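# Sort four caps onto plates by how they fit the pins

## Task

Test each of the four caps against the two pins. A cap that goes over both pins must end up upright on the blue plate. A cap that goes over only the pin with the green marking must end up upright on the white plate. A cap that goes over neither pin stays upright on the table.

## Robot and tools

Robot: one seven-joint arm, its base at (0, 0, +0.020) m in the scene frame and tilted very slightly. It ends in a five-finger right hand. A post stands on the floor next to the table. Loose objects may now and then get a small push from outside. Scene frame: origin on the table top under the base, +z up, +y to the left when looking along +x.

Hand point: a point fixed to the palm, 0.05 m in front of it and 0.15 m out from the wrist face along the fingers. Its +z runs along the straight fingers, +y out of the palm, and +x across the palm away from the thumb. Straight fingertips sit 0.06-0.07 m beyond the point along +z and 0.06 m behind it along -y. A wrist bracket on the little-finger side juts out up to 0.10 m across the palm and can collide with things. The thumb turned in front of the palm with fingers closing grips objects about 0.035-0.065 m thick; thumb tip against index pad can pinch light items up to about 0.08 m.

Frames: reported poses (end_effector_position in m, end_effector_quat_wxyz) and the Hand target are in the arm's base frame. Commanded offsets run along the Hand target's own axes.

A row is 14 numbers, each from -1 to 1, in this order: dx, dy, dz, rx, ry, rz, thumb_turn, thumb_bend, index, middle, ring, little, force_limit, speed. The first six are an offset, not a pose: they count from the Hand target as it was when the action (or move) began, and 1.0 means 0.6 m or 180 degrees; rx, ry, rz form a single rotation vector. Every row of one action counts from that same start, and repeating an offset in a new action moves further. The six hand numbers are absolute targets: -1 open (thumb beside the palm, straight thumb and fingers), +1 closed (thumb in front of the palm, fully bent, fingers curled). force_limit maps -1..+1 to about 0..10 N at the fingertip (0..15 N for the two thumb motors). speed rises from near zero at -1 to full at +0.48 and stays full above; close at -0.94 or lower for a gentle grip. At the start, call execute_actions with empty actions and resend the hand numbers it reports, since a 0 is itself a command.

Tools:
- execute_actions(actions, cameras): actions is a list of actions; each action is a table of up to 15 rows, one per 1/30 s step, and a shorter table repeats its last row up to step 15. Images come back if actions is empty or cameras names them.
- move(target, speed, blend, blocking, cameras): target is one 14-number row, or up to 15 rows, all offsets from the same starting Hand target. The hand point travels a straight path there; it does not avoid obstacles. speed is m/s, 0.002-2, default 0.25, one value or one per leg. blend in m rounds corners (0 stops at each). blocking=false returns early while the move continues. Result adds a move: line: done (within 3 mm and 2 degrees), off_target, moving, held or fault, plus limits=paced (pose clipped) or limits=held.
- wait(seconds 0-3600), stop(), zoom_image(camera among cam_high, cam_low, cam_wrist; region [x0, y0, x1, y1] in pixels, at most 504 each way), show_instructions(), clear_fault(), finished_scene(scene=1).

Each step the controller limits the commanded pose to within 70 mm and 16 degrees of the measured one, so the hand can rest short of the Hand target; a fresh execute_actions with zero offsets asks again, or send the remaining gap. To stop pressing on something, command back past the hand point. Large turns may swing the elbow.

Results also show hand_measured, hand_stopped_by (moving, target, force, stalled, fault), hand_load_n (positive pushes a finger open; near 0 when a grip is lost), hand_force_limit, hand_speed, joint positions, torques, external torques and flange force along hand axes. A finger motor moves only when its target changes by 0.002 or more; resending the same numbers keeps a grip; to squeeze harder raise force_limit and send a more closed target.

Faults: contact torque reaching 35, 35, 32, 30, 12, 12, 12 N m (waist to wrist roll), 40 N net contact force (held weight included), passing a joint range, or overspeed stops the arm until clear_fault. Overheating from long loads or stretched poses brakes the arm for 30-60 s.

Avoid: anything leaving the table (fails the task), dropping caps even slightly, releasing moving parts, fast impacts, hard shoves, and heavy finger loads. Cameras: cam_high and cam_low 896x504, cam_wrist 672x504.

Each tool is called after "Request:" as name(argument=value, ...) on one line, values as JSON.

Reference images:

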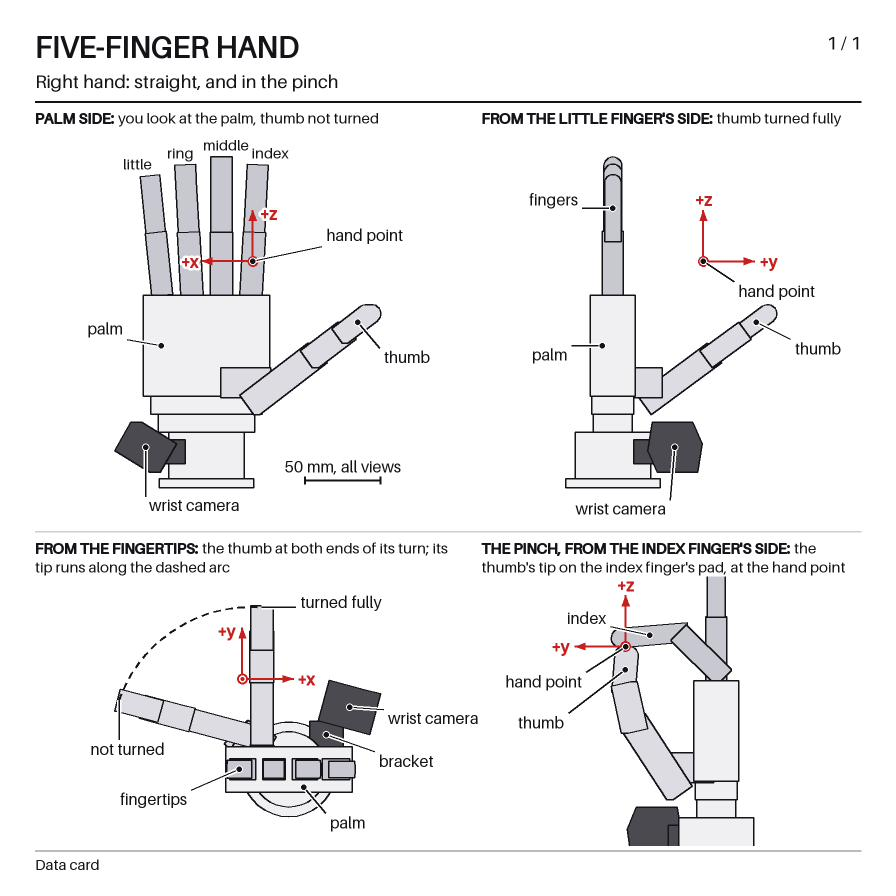

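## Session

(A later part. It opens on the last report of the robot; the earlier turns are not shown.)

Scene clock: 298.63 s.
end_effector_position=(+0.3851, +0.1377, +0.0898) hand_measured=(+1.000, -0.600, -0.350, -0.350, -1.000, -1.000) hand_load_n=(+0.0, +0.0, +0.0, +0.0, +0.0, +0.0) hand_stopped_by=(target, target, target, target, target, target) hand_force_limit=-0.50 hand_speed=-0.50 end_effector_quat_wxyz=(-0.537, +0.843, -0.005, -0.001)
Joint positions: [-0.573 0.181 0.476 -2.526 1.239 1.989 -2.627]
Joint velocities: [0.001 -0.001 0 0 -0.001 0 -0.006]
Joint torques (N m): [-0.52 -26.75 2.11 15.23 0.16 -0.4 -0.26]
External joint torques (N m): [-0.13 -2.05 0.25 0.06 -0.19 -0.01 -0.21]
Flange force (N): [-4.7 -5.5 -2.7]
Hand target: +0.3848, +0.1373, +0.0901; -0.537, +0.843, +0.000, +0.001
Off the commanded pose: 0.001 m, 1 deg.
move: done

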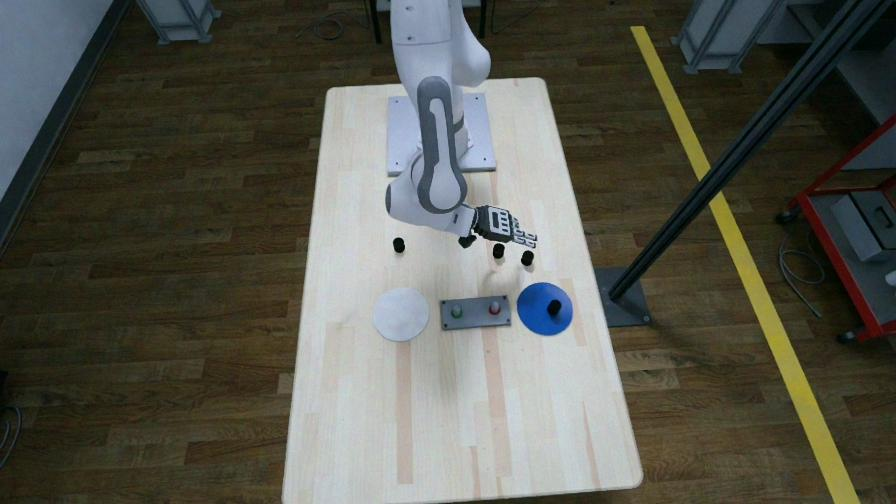

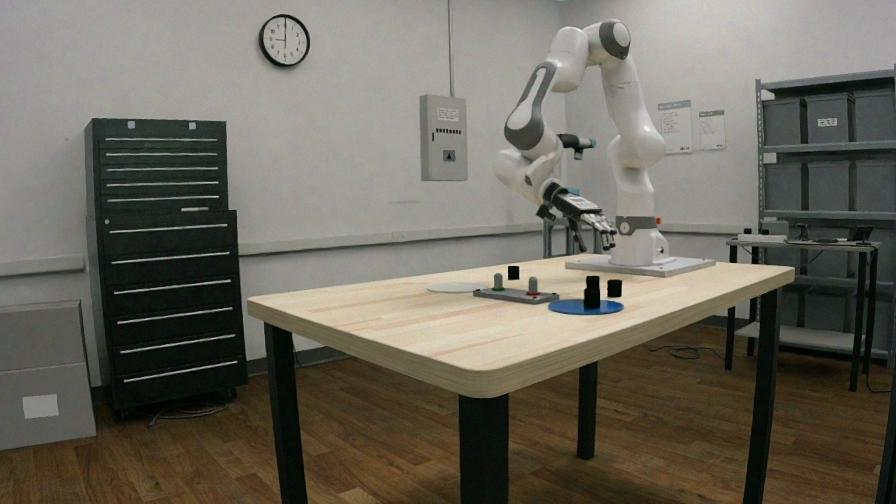

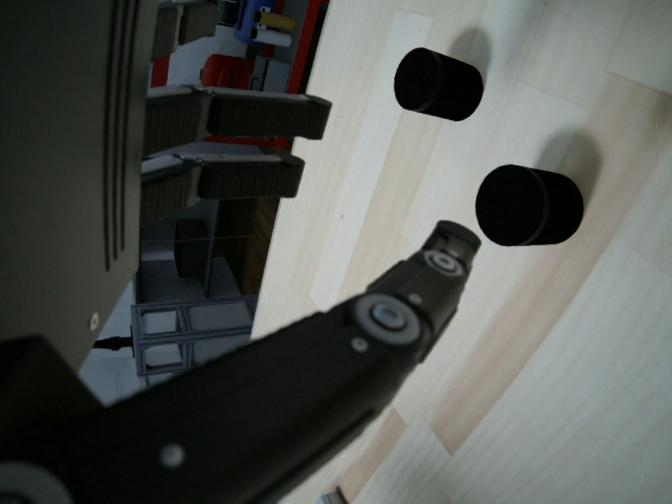

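Request:
move(target=[0.0067,0.0673,0.0332,0,0,0,1,-0.7,-0.45,-0.45,-1,-1,-0.5,-0.5], speed=0.12, cameras=["cam_wrist"])

Request:
zoom_image(camera="cam_wrist", region=[260, 50, 660, 350])

Scene clock: 301.80 s.
end_effector_position=(+0.3885, +0.1389, +0.0463) hand_measured=(+1.000, -0.700, -0.450, -0.450, -1.000, -1.000) hand_load_n=(+0.0, +0.0, +0.0, +0.0, +0.0, -0.5) hand_stopped_by=(target, target, target, target, target, target) hand_force_limit=-0.50 hand_speed=-0.50 end_effector_quat_wxyz=(-0.538, +0.843, -0.004, -0.001)
Joint positions: [-0.558 0.329 0.466 -2.484 1.239 2.068 -2.706]
Joint velocities: [0.001 -0.001 0.002 0 0.001 0.001 -0.004]
Joint torques (N m): [0.07 -28.6 3.84 14.05 -0.05 -0.27 -0.25]
External joint torques (N m): [0.47 -1 0.21 0.51 -0.21 0.19 -0.2]
Flange force (N): [-0.3 -2.0 -0.4]
Hand target: +0.3888, +0.1383, +0.0451; -0.537, +0.843, +0.000, +0.001
Off the commanded pose: 0.001 m, 1 deg.
move: done

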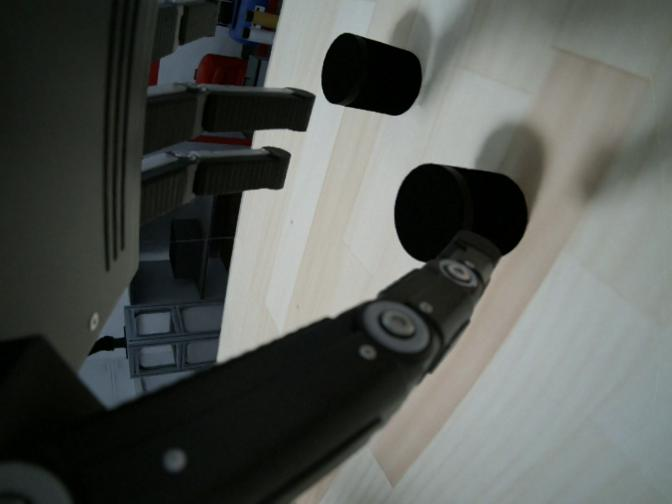

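Scaled by 1.260 from the camera's image (finer frame: 960x720).

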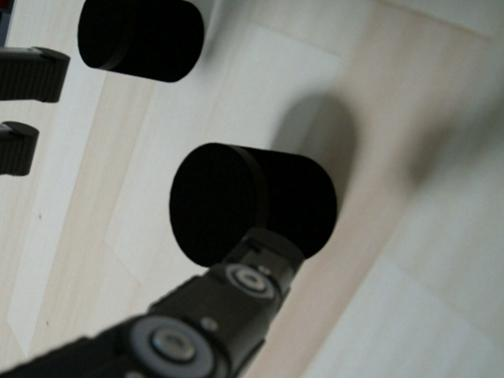

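Request:
move(target=[[0.0062,0.057,0.0197,0,0,0,1,-0.6,-0.35,-0.35,-1,-1,-0.5,-0.5],[0.0062,0.057,0.0197,0,0,0,1,0.0,0.1,0.1,-1,-1,-0.5,-0.9]], speed=0.06, cameras=["cam_wrist","cam_low"])

Request:
zoom_image(camera="cam_wrist", region=[260, 100, 560, 340])

Scene clock: 307.30 s.
end_effector_position=(+0.3925, +0.1352, +0.0103) hand_measured=(+1.000, -0.426, -0.034, +0.002, -1.000, -1.000) hand_load_n=(+1.0, +4.5, +2.5, +3.5, +0.0, +0.0) hand_stopped_by=(target, force, force, force, target, target) hand_force_limit=-0.50 hand_speed=-0.90 end_effector_quat_wxyz=(-0.538, +0.843, -0.004, +0.000)
Joint positions: [-0.548 0.451 0.447 -2.436 1.227 2.119 -2.763]
Joint torques (N m): [0.07 -30.99 5.09 12.62 -0.17 -0.31 -0.24]
External joint torques (N m): [0.39 -0.99 0.11 0.35 -0.21 0.2 -0.18]
Flange force (N): [-0.5 -2.0 -0.6]
Hand target: +0.3926, +0.1345, +0.0091; -0.537, +0.843, +0.000, +0.001
Off the commanded pose: 0.001 m, 0 deg.
move: done
Images, in order (width x height): cam_low 896x504, cam_wrist 672x504.

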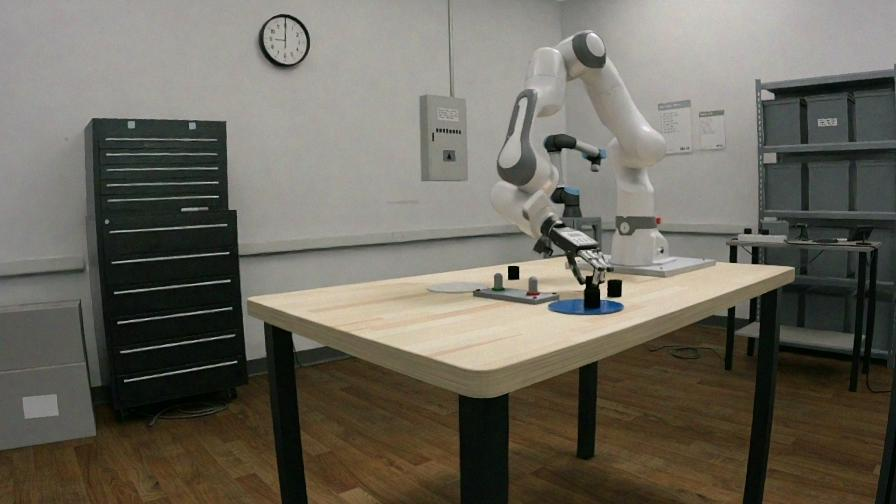

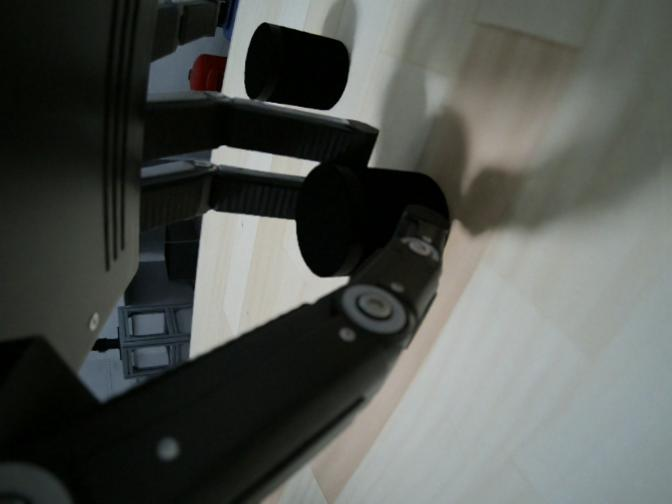

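Scaled by 1.680 from the camera's image (finer frame: 960x720).

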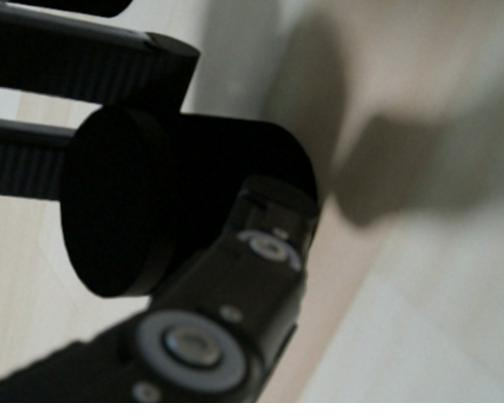

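Request:
move(target=[[0,-0.151,-0.0704,0,0,0,1,0.0,0.1,0.1,-1,-1,-0.5,-0.9],[0.298,-0.0644,-0.2563,0,0,0,1,0.0,0.1,0.1,-1,-1,-0.5,-0.9],[0.298,0.0007,-0.2259,0,0,0,1,0.0,0.1,0.1,-1,-1,-0.5,-0.9]], speed=[0.1,0.15,0.06], blend=[0.01,0.005,0], cameras=["cam_wrist","cam_low"])

Request:
zoom_image(camera="cam_low", region=[460, 230, 540, 310])

Request:
zoom_image(camera="cam_wrist", region=[260, 100, 560, 340])

Scene clock: 314.10 s.
end_effector_position=(+0.5706, +0.0124, +0.0675) hand_measured=(+1.000, -0.426, -0.034, +0.002, -1.000, -1.000) hand_load_n=(+1.0, +4.5, +2.0, +3.5, +0.0, +0.0) hand_stopped_by=(target, force, force, force, target, target) hand_force_limit=-0.50 hand_speed=-0.90 end_effector_quat_wxyz=(-0.539, +0.842, -0.004, -0.001)
Joint positions: [-0.57 0.688 0.321 -1.789 0.912 1.844 -2.39]
Joint velocities: [0 0.001 -0.002 0.001 -0.001 0.004 -0.006]
Joint torques (N m): [-0.02 -44.44 6.68 18.67 0.63 0.04 -0.25]
External joint torques (N m): [0.53 -1.39 0.17 0.63 -0.21 0.24 -0.19]
Flange force (N): [-0.7 -2.0 -0.1]
Hand target: +0.5712, +0.0114, +0.0662; -0.537, +0.843, +0.000, +0.001
Off the commanded pose: 0.002 m, 1 deg.
move: done
Images, in order (width x height): cam_low 896x504, cam_wrist 672x504.

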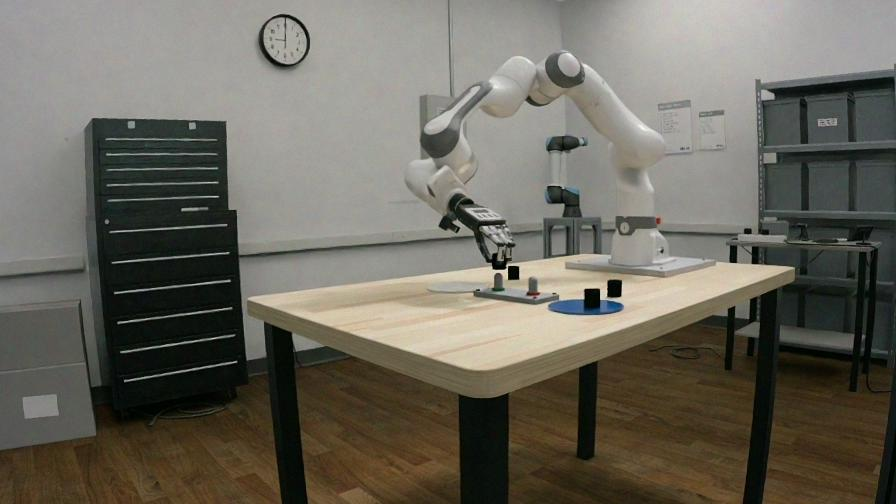

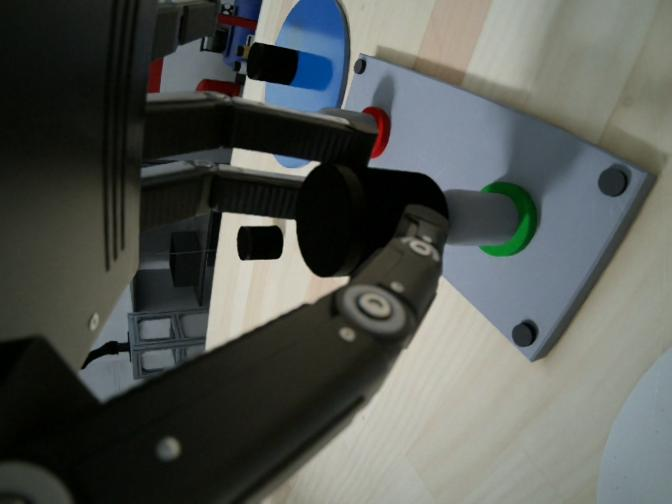

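Scaled by 6.300 from the camera's image (finer frame: 1280x720).

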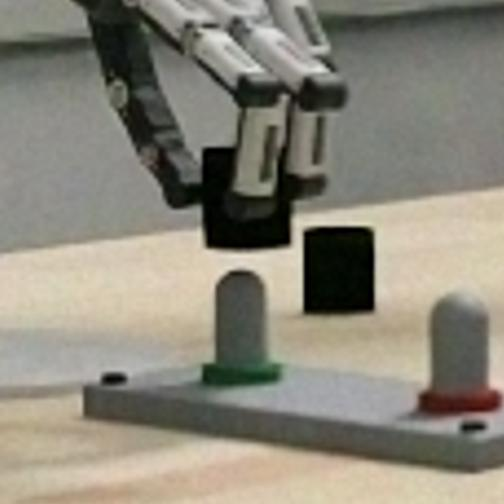

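Scaled by 1.680 from the camera's image (finer frame: 960x720).

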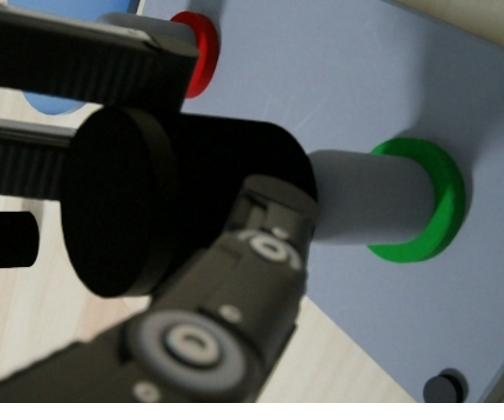

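Request:
move(target=[0.0035,0.017,0.007,0,0,0,1,0.0,0.1,0.1,-1,-1,-0.5,-0.9], speed=0.03, cameras=["cam_wrist","cam_low"])

Request:
zoom_image(camera="cam_low", region=[460, 230, 540, 310])

Request:
zoom_image(camera="cam_wrist", region=[260, 100, 560, 340])

Scene clock: 316.63 s.
end_effector_position=(+0.5727, +0.0120, +0.0567) hand_measured=(+1.000, -0.426, -0.034, +0.002, -1.000, -1.000) hand_load_n=(+1.0, +4.5, +2.5, +3.5, +0.0, -0.5) hand_stopped_by=(target, force, force, force, target, target) hand_force_limit=-0.50 hand_speed=-0.90 end_effector_quat_wxyz=(-0.539, +0.842, -0.004, -0.001)
Joint positions: [-0.567 0.716 0.32 -1.773 0.908 1.852 -2.397]
Joint velocities: [0 0 0 0.006 -0.001 0.004 -0.004]
Joint torques (N m): [-0.02 -44.79 6.94 17.89 0.64 -0.04 -0.29]
External joint torques (N m): [0.57 -1.59 0.32 0.19 -0.16 0.17 -0.24]
Flange force (N): [-2.9 -3.0 0.3]
Hand target: +0.5733, +0.0109, +0.0552; -0.537, +0.843, +0.000, +0.001
Off the commanded pose: 0.002 m, 1 deg.
move: done
Images, in order (width x height): cam_low 896x504, cam_wrist 672x504.

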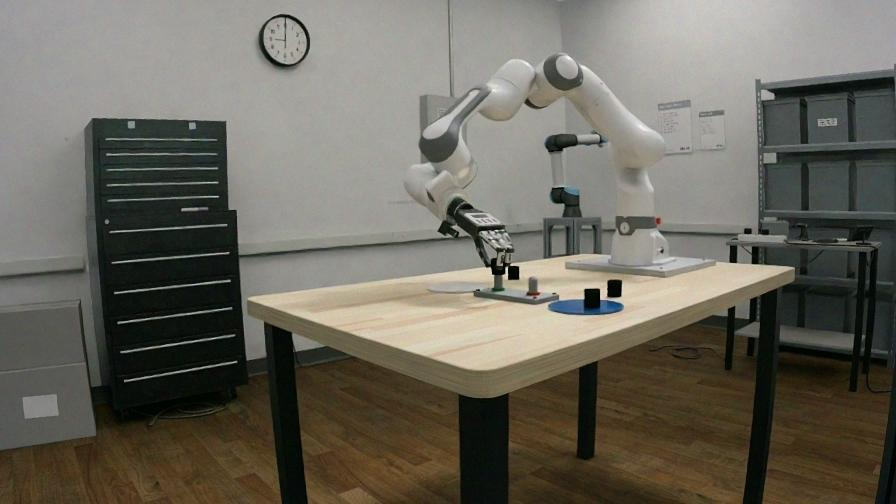

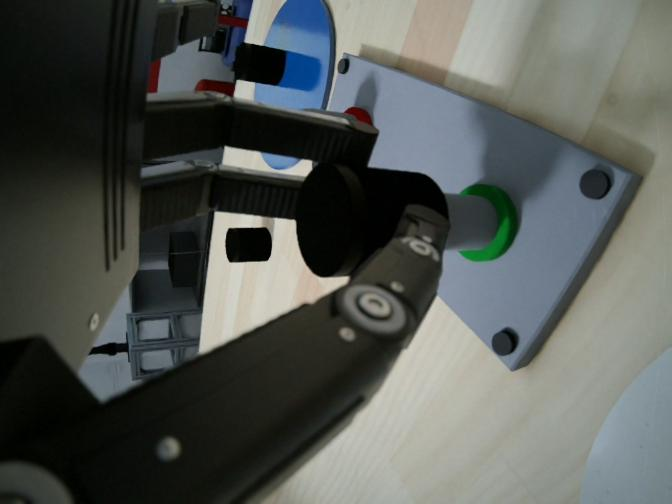

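Scaled by 6.300 from the camera's image (finer frame: 1280x720).

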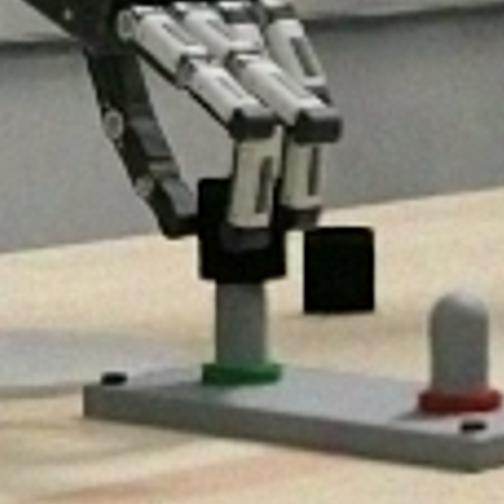

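Scaled by 1.680 from the camera's image (finer frame: 960x720).

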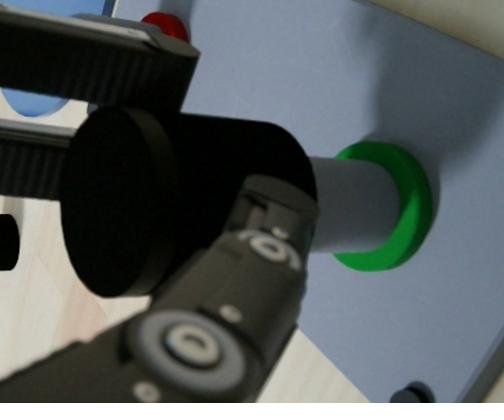

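Request:
move(target=[0,0.006,0.0028,0,0,0,1,0.0,0.1,0.1,-1,-1,-0.5,-0.9], speed=0.02)

Request:
move(target=[0,0.006,0.0028,0,0,0,1,0.0,0.1,0.1,-1,-1,-0.5,-0.9], speed=0.02, cameras=["cam_wrist","cam_low"])

Request:
zoom_image(camera="cam_low", region=[460, 230, 540, 310])

Request:
zoom_image(camera="cam_wrist", region=[260, 100, 560, 340])

Scene clock: 318.53 s.
end_effector_position=(+0.5729, +0.0119, +0.0528) hand_measured=(+1.000, -0.426, -0.034, +0.002, -1.000, -1.000) hand_load_n=(+1.0, +4.5, +2.5, +3.0, +0.0, +0.0) hand_stopped_by=(target, force, force, force, target, target) hand_force_limit=-0.50 hand_speed=-0.90 end_effector_quat_wxyz=(-0.539, +0.842, -0.003, -0.001)
Joint positions: [-0.566 0.724 0.32 -1.77 0.907 1.856 -2.402]
Joint velocities: [0 0.001 0 0.003 -0.001 0.003 -0.004]
Joint torques (N m): [0 -44.96 6.98 18.57 0.68 -0.04 -0.31]
External joint torques (N m): [0.52 -1.49 0.21 0.83 -0.11 0.17 -0.25]
Flange force (N): [-0.2 -2.0 -0.3]
Hand target: +0.5733, +0.0109, +0.0512; -0.537, +0.843, +0.000, +0.001
Off the commanded pose: 0.002 m, 0 deg.
move: done

Scene clock: 319.03 s.
end_effector_position=(+0.5729, +0.0117, +0.0488) hand_measured=(+1.000, -0.426, -0.034, +0.002, -1.000, -1.000) hand_load_n=(+1.0, +4.5, +2.5, +3.0, +0.0, +0.0) hand_stopped_by=(target, force, force, force, target, target) hand_force_limit=-0.50 hand_speed=-0.90 end_effector_quat_wxyz=(-0.539, +0.842, -0.004, -0.001)
Joint positions: [-0.566 0.732 0.319 -1.767 0.906 1.86 -2.405]
Joint velocities: [-0.001 -0.001 0 -0.001 -0.002 0.002 -0.004]
Joint torques (N m): [-0.12 -45.2 7.02 18.43 0.6 -0.06 -0.3]
External joint torques (N m): [0.49 -1.55 0.27 0.7 -0.18 0.14 -0.24]
Flange force (N): [-0.8 -2.3 -0.3]
Hand target: +0.5733, +0.0109, +0.0472; -0.537, +0.843, +0.000, +0.001
Off the commanded pose: 0.002 m, 0 deg.
move: done
Images, in order (width x height): cam_low 896x504, cam_wrist 672x504.

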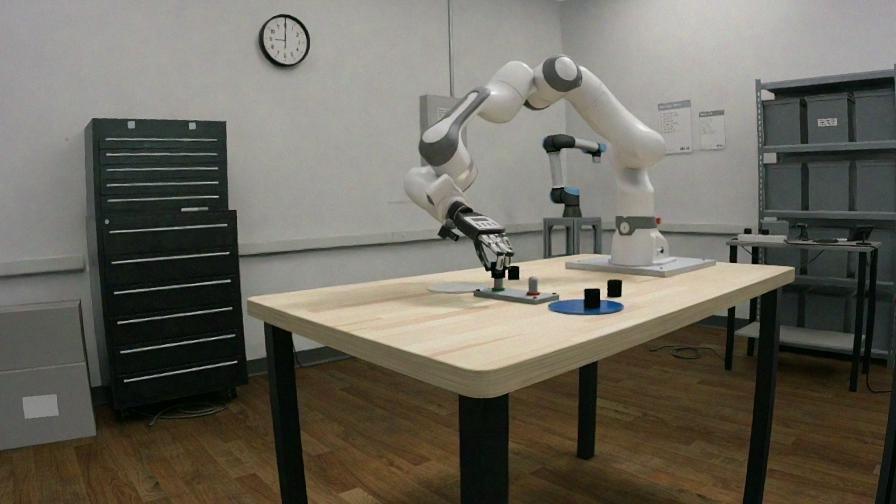

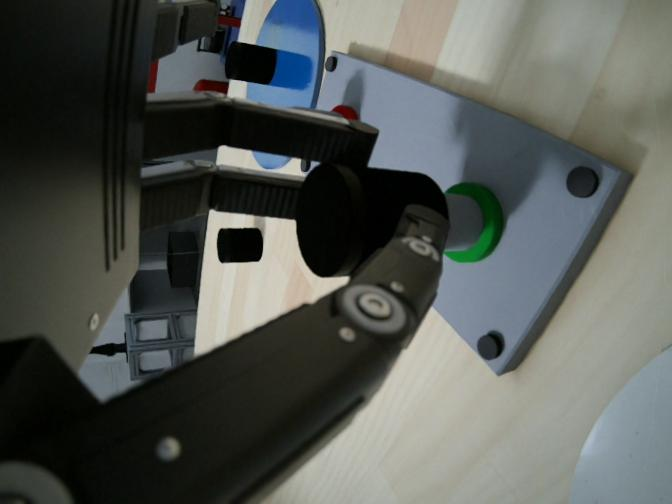

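Scaled by 6.300 from the camera's image (finer frame: 1280x720).

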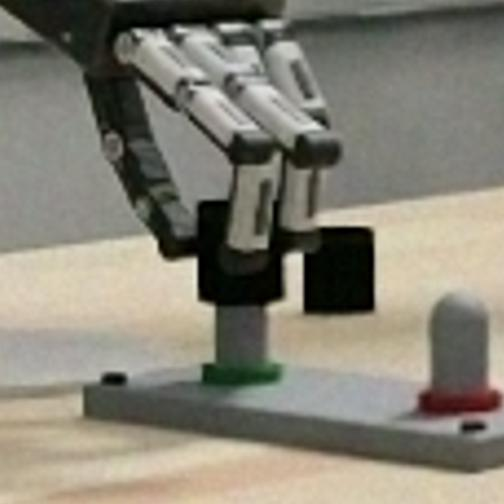

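Scaled by 1.680 from the camera's image (finer frame: 960x720).

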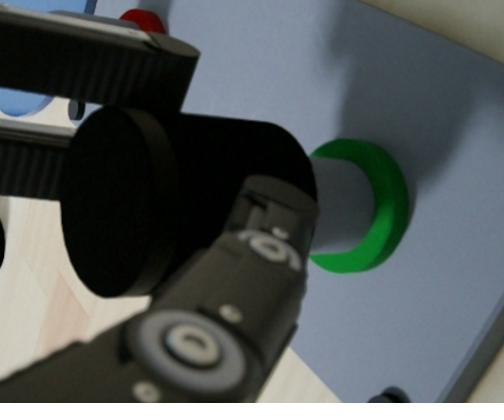

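Request:
move(target=[0,0.0091,0.0042,0,0,0,1,0.0,0.1,0.1,-1,-1,-0.5,-0.9], speed=0.02, cameras=["cam_low"])

Request:
zoom_image(camera="cam_low", region=[460, 230, 540, 310])

Scene clock: 320.43 s.
end_effector_position=(+0.5729, +0.0117, +0.0427) hand_measured=(+1.000, -0.426, -0.034, +0.002, -1.000, -1.000) hand_load_n=(+1.0, +4.5, +2.5, +3.0, +0.0, -0.5) hand_stopped_by=(target, force, force, force, target, target) hand_force_limit=-0.50 hand_speed=-0.90 end_effector_quat_wxyz=(-0.539, +0.842, -0.004, -0.001)
Joint positions: [-0.565 0.745 0.319 -1.763 0.904 1.866 -2.411]
Joint velocities: [-0.002 0.001 -0.002 0.001 -0.002 0.002 -0.005]
Joint torques (N m): [-0.03 -45.31 7.15 18.31 0.55 0.04 -0.38]
External joint torques (N m): [0.56 -1.58 0.29 0.76 -0.22 0.26 -0.32]
Flange force (N): [-0.7 -2.2 -0.1]
Hand target: +0.5734, +0.0109, +0.0412; -0.537, +0.843, +0.000, +0.001
Off the commanded pose: 0.002 m, 1 deg.
move: done

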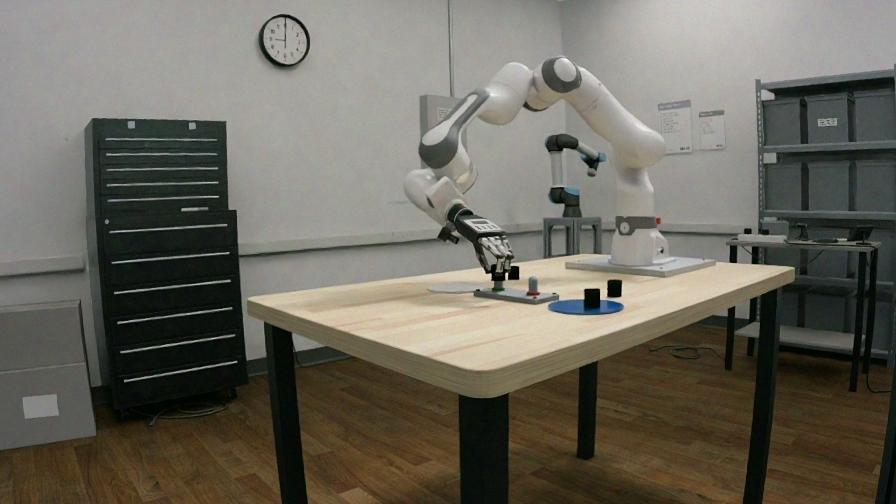

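Scaled by 6.300 from the camera's image (finer frame: 1280x720).

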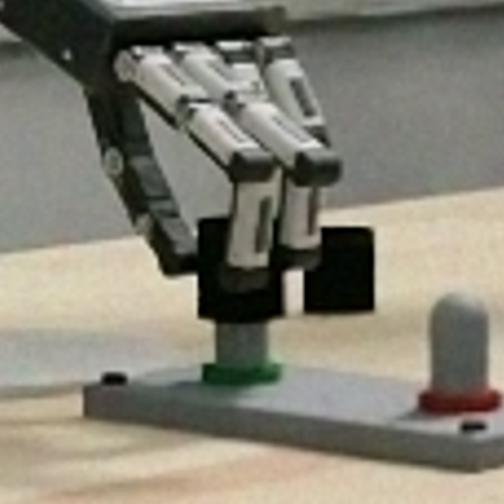

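Request:
move(target=[[0,-0.0438,-0.0204,0,0,0,1,0.0,0.1,0.1,-1,-1,-0.5,-0.9],[-0.008,-0.1153,0.1327,0,0,0,1,0.0,0.1,0.1,-1,-1,-0.5,-0.9],[-0.008,-0.1075,0.1363,0,0,0,1,0.0,0.1,0.1,-1,-1,-0.5,-0.9]], speed=[0.06,0.1,0.05], cameras=["cam_low","cam_wrist"])

Request:
zoom_image(camera="cam_low", region=[490, 230, 570, 310])

Request:
zoom_image(camera="cam_wrist", region=[260, 100, 560, 340])

Scene clock: 325.63 s.
end_effector_position=(+0.5674, +0.1123, +0.0655) hand_measured=(+1.000, -0.426, -0.034, +0.002, -1.000, -1.000) hand_load_n=(+0.0, +3.5, +2.5, +1.5, +0.0, +0.0) hand_stopped_by=(target, force, force, force, target, target) hand_force_limit=-0.50 hand_speed=-0.90 end_effector_quat_wxyz=(-0.537, +0.843, +0.001, -0.001)
Joint positions: [-0.465 0.645 0.392 -1.895 1.02 1.999 -2.395]
Joint velocities: [0 -0.001 -0.001 0 0 0.004 0]
Joint torques (N m): [-0.04 -42.22 8.14 18.11 0.89 0.05 0.09]
External joint torques (N m): [0.34 -1.37 0.86 0.59 0.42 0.25 0.15]
Flange force (N): [-1.1 -3.1 0.5]
Hand target: +0.5686, +0.1122, +0.0651; -0.537, +0.843, +0.000, +0.001
Off the commanded pose: 0.001 m, 0 deg.
move: done

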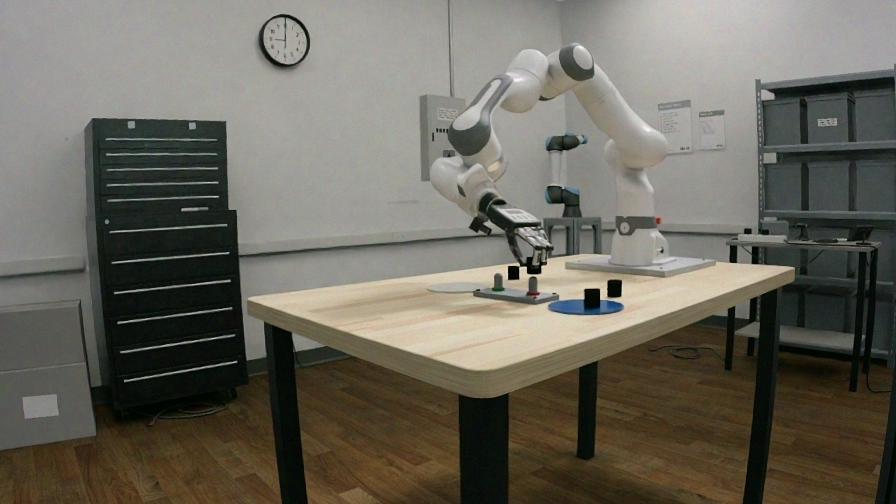

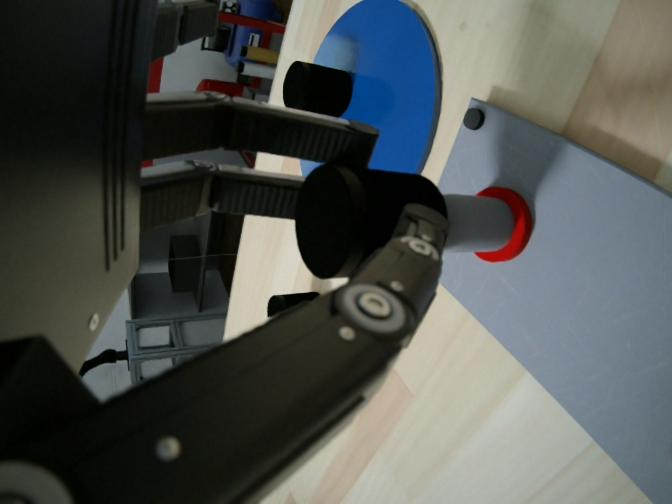

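Scaled by 6.300 from the camera's image (finer frame: 1280x720).

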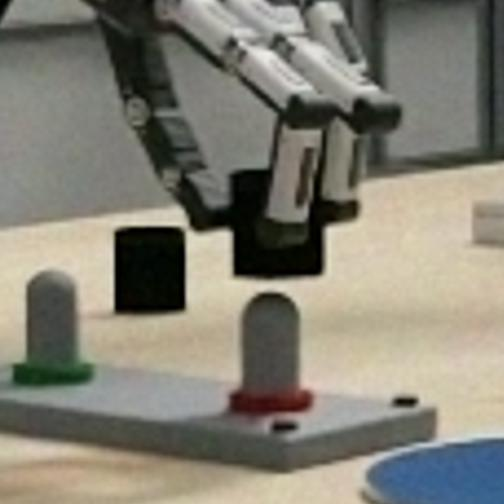

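Scaled by 1.680 from the camera's image (finer frame: 960x720).

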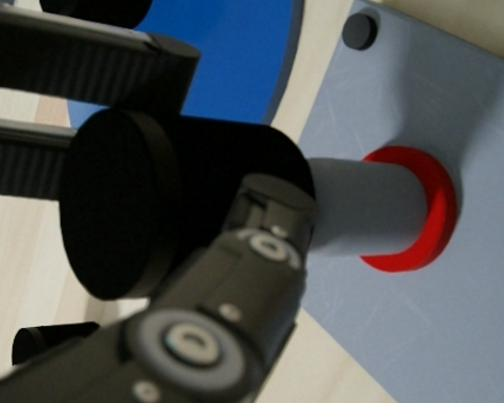

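Request:
move(target=[0.003,0.0060,-0.0011,0,0,0,1,0.0,0.1,0.1,-1,-1,-0.5,-0.9], speed=0.03, cameras=["cam_low","cam_wrist"])

Request:
zoom_image(camera="cam_low", region=[490, 230, 570, 310])

Request:
zoom_image(camera="cam_wrist", region=[260, 100, 560, 340])

Scene clock: 329.20 s.
end_effector_position=(+0.5700, +0.1114, +0.0631) hand_measured=(+1.000, -0.426, -0.034, +0.002, -1.000, -1.000) hand_load_n=(+0.5, +3.5, +3.0, +1.5, +0.0, +0.0) hand_stopped_by=(target, force, force, force, target, target) hand_force_limit=-0.50 hand_speed=-0.90 end_effector_quat_wxyz=(-0.538, +0.843, -0.001, +0.000)
Joint positions: [-0.465 0.656 0.391 -1.885 1.02 2 -2.395]
Joint torques (N m): [-0.1 -42.46 7.41 18.51 0.89 -0.02 0.04]
External joint torques (N m): [0.31 -1.6 0.12 1.15 0.42 0.18 0.1]
Flange force (N): [0.7 -2.6 -0.4]
Hand target: +0.5704, +0.1101, +0.0621; -0.537, +0.843, +0.000, +0.001
Off the commanded pose: 0.002 m, 0 deg.
move: done

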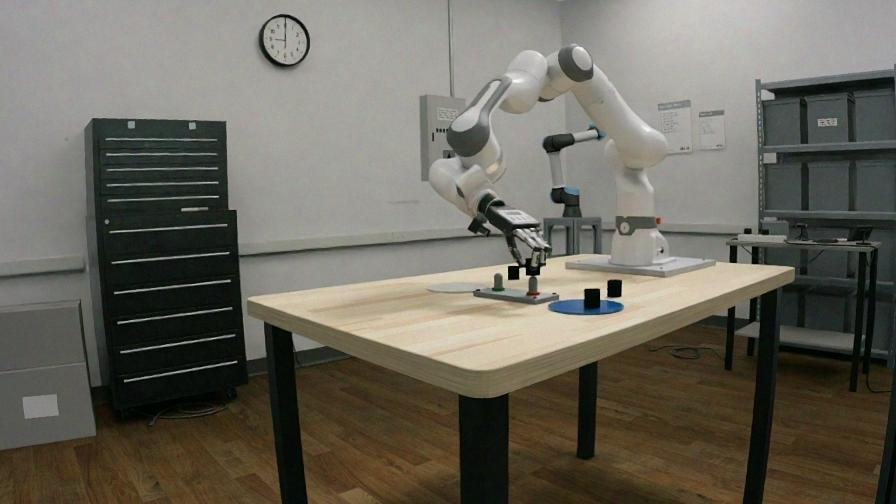

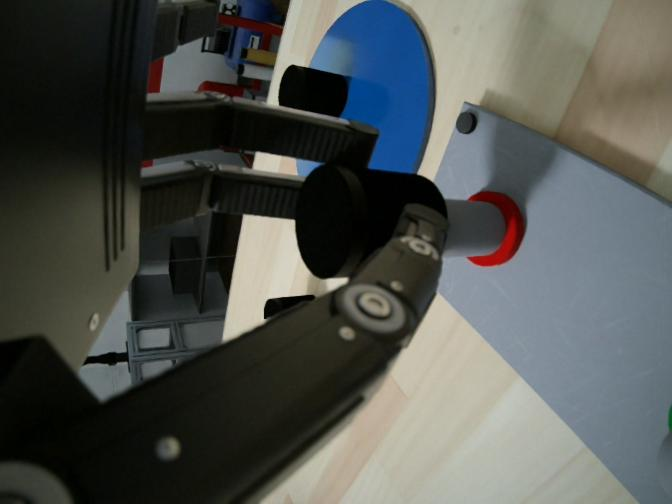

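Scaled by 6.300 from the camera's image (finer frame: 1280x720).

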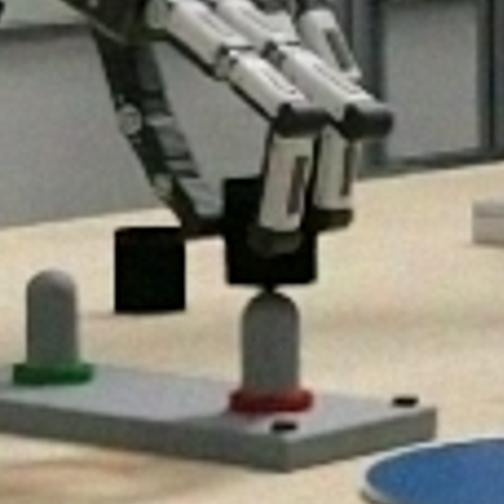

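Scaled by 1.680 from the camera's image (finer frame: 960x720).

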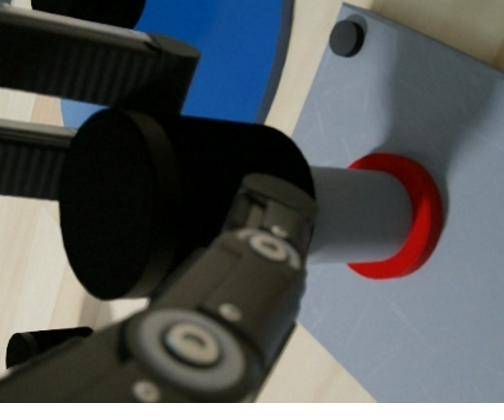

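Request:
move(target=[-0.0016,0.0099,0.0024,0,0,0,1,0.0,0.1,0.1,-1,-1,-0.5,-0.9], speed=0.03, cameras=["cam_low","cam_wrist"])

Request:
zoom_image(camera="cam_low", region=[490, 230, 570, 310])

Request:
zoom_image(camera="cam_wrist", region=[260, 100, 560, 340])

Scene clock: 331.77 s.
end_effector_position=(+0.5686, +0.1107, +0.0575) hand_measured=(+1.000, -0.426, -0.034, +0.002, -1.000, -1.000) hand_load_n=(+0.5, +3.5, +2.5, +1.5, +0.0, +0.0) hand_stopped_by=(target, force, force, force, target, target) hand_force_limit=-0.50 hand_speed=-0.90 end_effector_quat_wxyz=(-0.539, +0.842, -0.003, -0.002)
Joint positions: [-0.465 0.667 0.389 -1.884 1.02 2.002 -2.399]
Joint velocities: [-0.001 -0.001 0 0.001 -0.001 0.003 -0.006]
Joint torques (N m): [-0.07 -42.6 7.49 18.35 0.87 -0.07 -0.19]
External joint torques (N m): [0.25 -1.28 -0.01 0.98 0.41 0.15 -0.14]
Flange force (N): [0.4 -1.8 -0.3]
Hand target: +0.5695, +0.1089, +0.0561; -0.537, +0.843, +0.000, +0.001
Off the commanded pose: 0.002 m, 0 deg.
move: done

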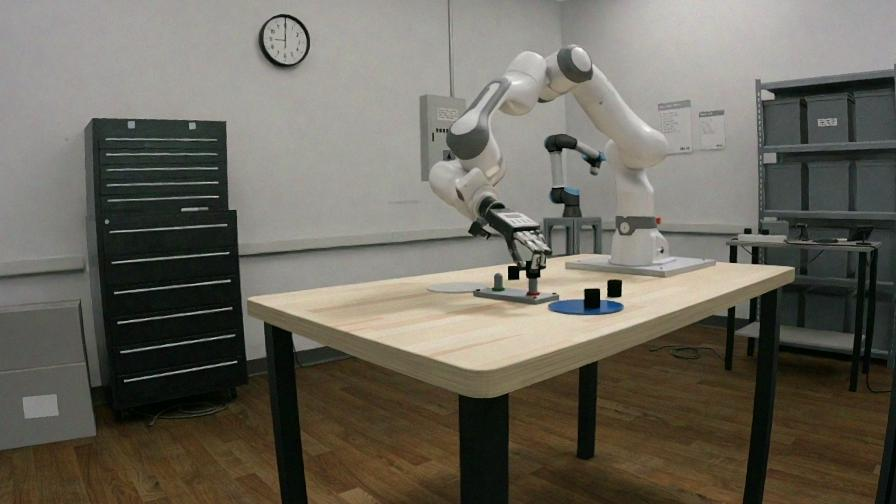

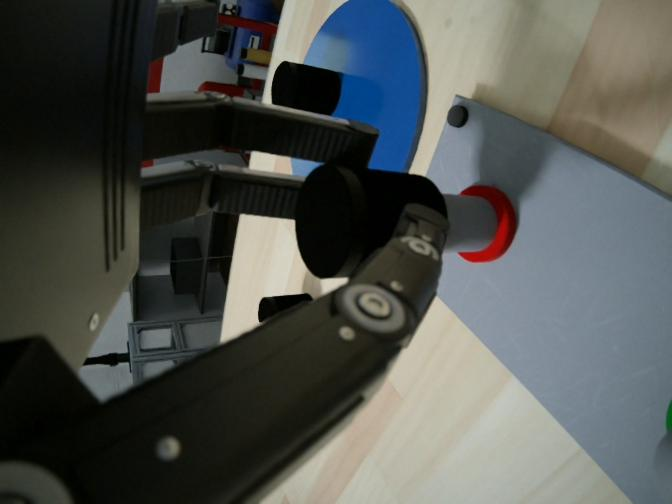

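Scaled by 6.300 from the camera's image (finer frame: 1280x720).

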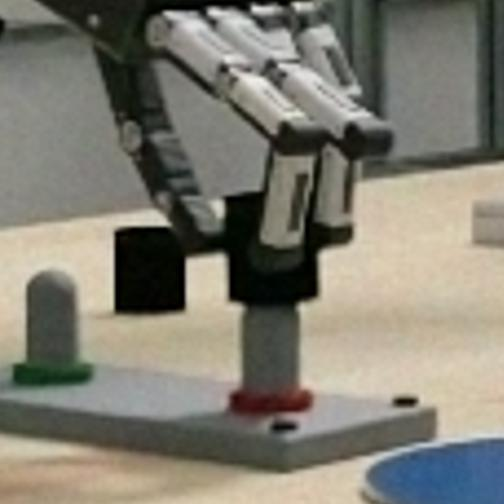

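Scaled by 1.680 from the camera's image (finer frame: 960x720).

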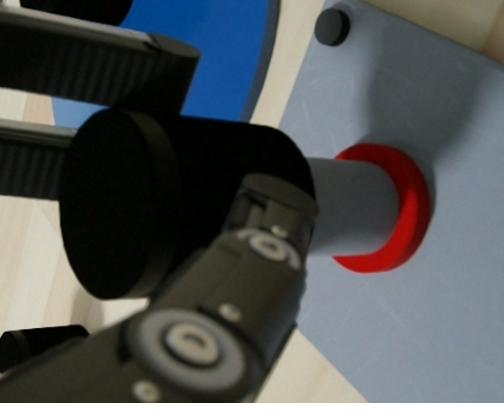

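Request:
move(target=[0,0.0045,0.0021,0,0,0,1,0.0,0.1,0.1,-1,-1,-0.5,-0.9], speed=0.02)

Request:
move(target=[0,0.0045,0.0021,0,0,0,1,0.0,0.1,0.1,-1,-1,-0.5,-0.9], speed=0.02, cameras=["cam_wrist","cam_low"])

Request:
zoom_image(camera="cam_low", region=[490, 230, 570, 310])

Request:
zoom_image(camera="cam_wrist", region=[260, 100, 560, 340])

Scene clock: 335.07 s.
end_effector_position=(+0.5688, +0.1102, +0.0546) hand_measured=(+1.000, -0.426, -0.034, +0.002, -1.000, -1.000) hand_load_n=(+0.5, +3.5, +2.5, +2.0, +0.0, +0.0) hand_stopped_by=(target, force, force, force, target, target) hand_force_limit=-0.50 hand_speed=-0.90 end_effector_quat_wxyz=(-0.539, +0.842, -0.003, -0.001)
Joint positions: [-0.465 0.673 0.388 -1.882 1.02 2.005 -2.403]
Joint torques (N m): [-0.06 -42.75 7.54 18.01 0.84 0.01 -0.26]
External joint torques (N m): [0.43 -1.45 0.15 0.74 0.39 0.22 -0.2]
Flange force (N): [-0.9 -2.3 0.1]
Hand target: +0.5695, +0.1089, +0.0531; -0.537, +0.843, +0.000, +0.001
Off the commanded pose: 0.002 m, 0 deg.
move: done

Scene clock: 335.57 s.
end_effector_position=(+0.5690, +0.1099, +0.0517) hand_measured=(+1.000, -0.426, -0.034, +0.002, -1.000, -1.000) hand_load_n=(+0.5, +3.5, +2.5, +1.5, +0.0, +0.0) hand_stopped_by=(target, force, force, force, target, target) hand_force_limit=-0.50 hand_speed=-0.90 end_effector_quat_wxyz=(-0.539, +0.842, -0.003, -0.001)
Joint positions: [-0.465 0.68 0.388 -1.879 1.019 2.008 -2.406]
Joint velocities: [-0.001 0 0.001 0.001 -0.001 0.001 -0.004]
Joint torques (N m): [-0.08 -42.84 7.62 17.87 0.44 -0.06 -0.16]
External joint torques (N m): [0.53 -1.57 0.28 0.69 -0.01 0.14 -0.11]
Flange force (N): [-0.7 -2.6 -0.4]
Hand target: +0.5695, +0.1089, +0.0501; -0.537, +0.843, +0.000, +0.001
Off the commanded pose: 0.002 m, 0 deg.
move: done
Images, in order (width x height): cam_low 896x504, cam_wrist 672x504.

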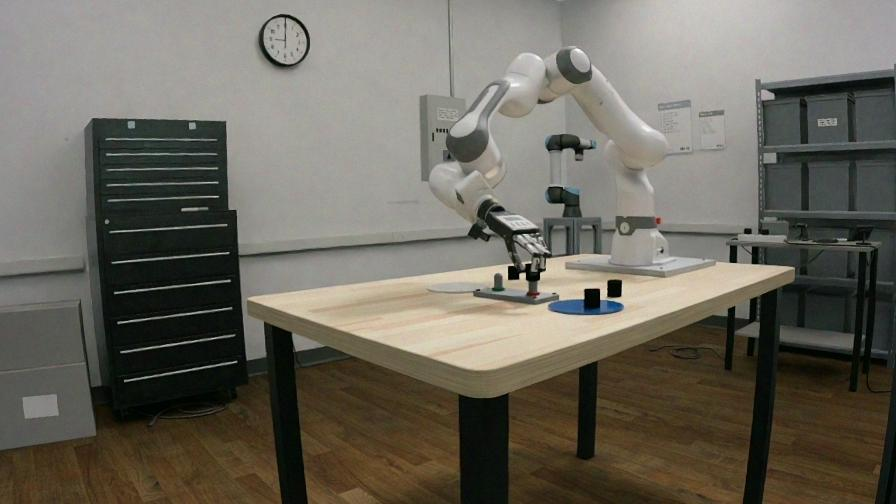

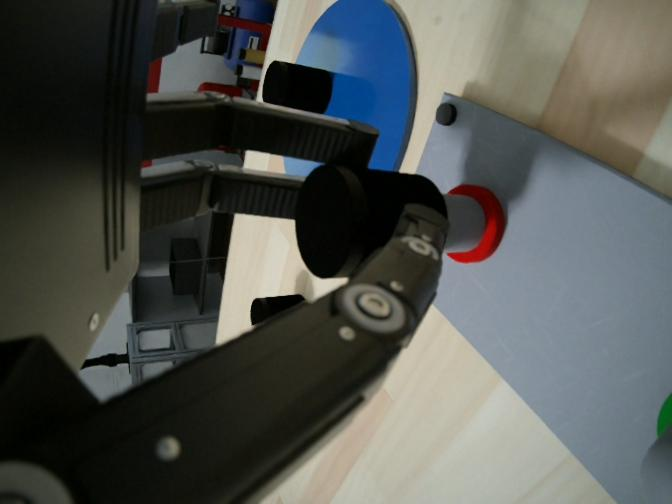

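Scaled by 6.300 from the camera's image (finer frame: 1280x720).

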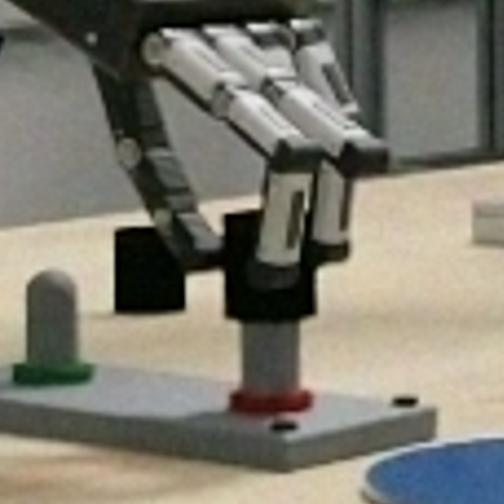

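Scaled by 1.680 from the camera's image (finer frame: 960x720).

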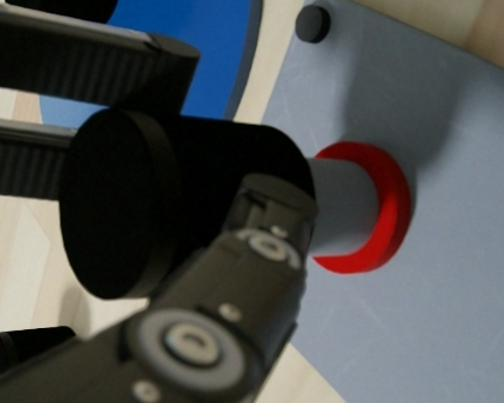

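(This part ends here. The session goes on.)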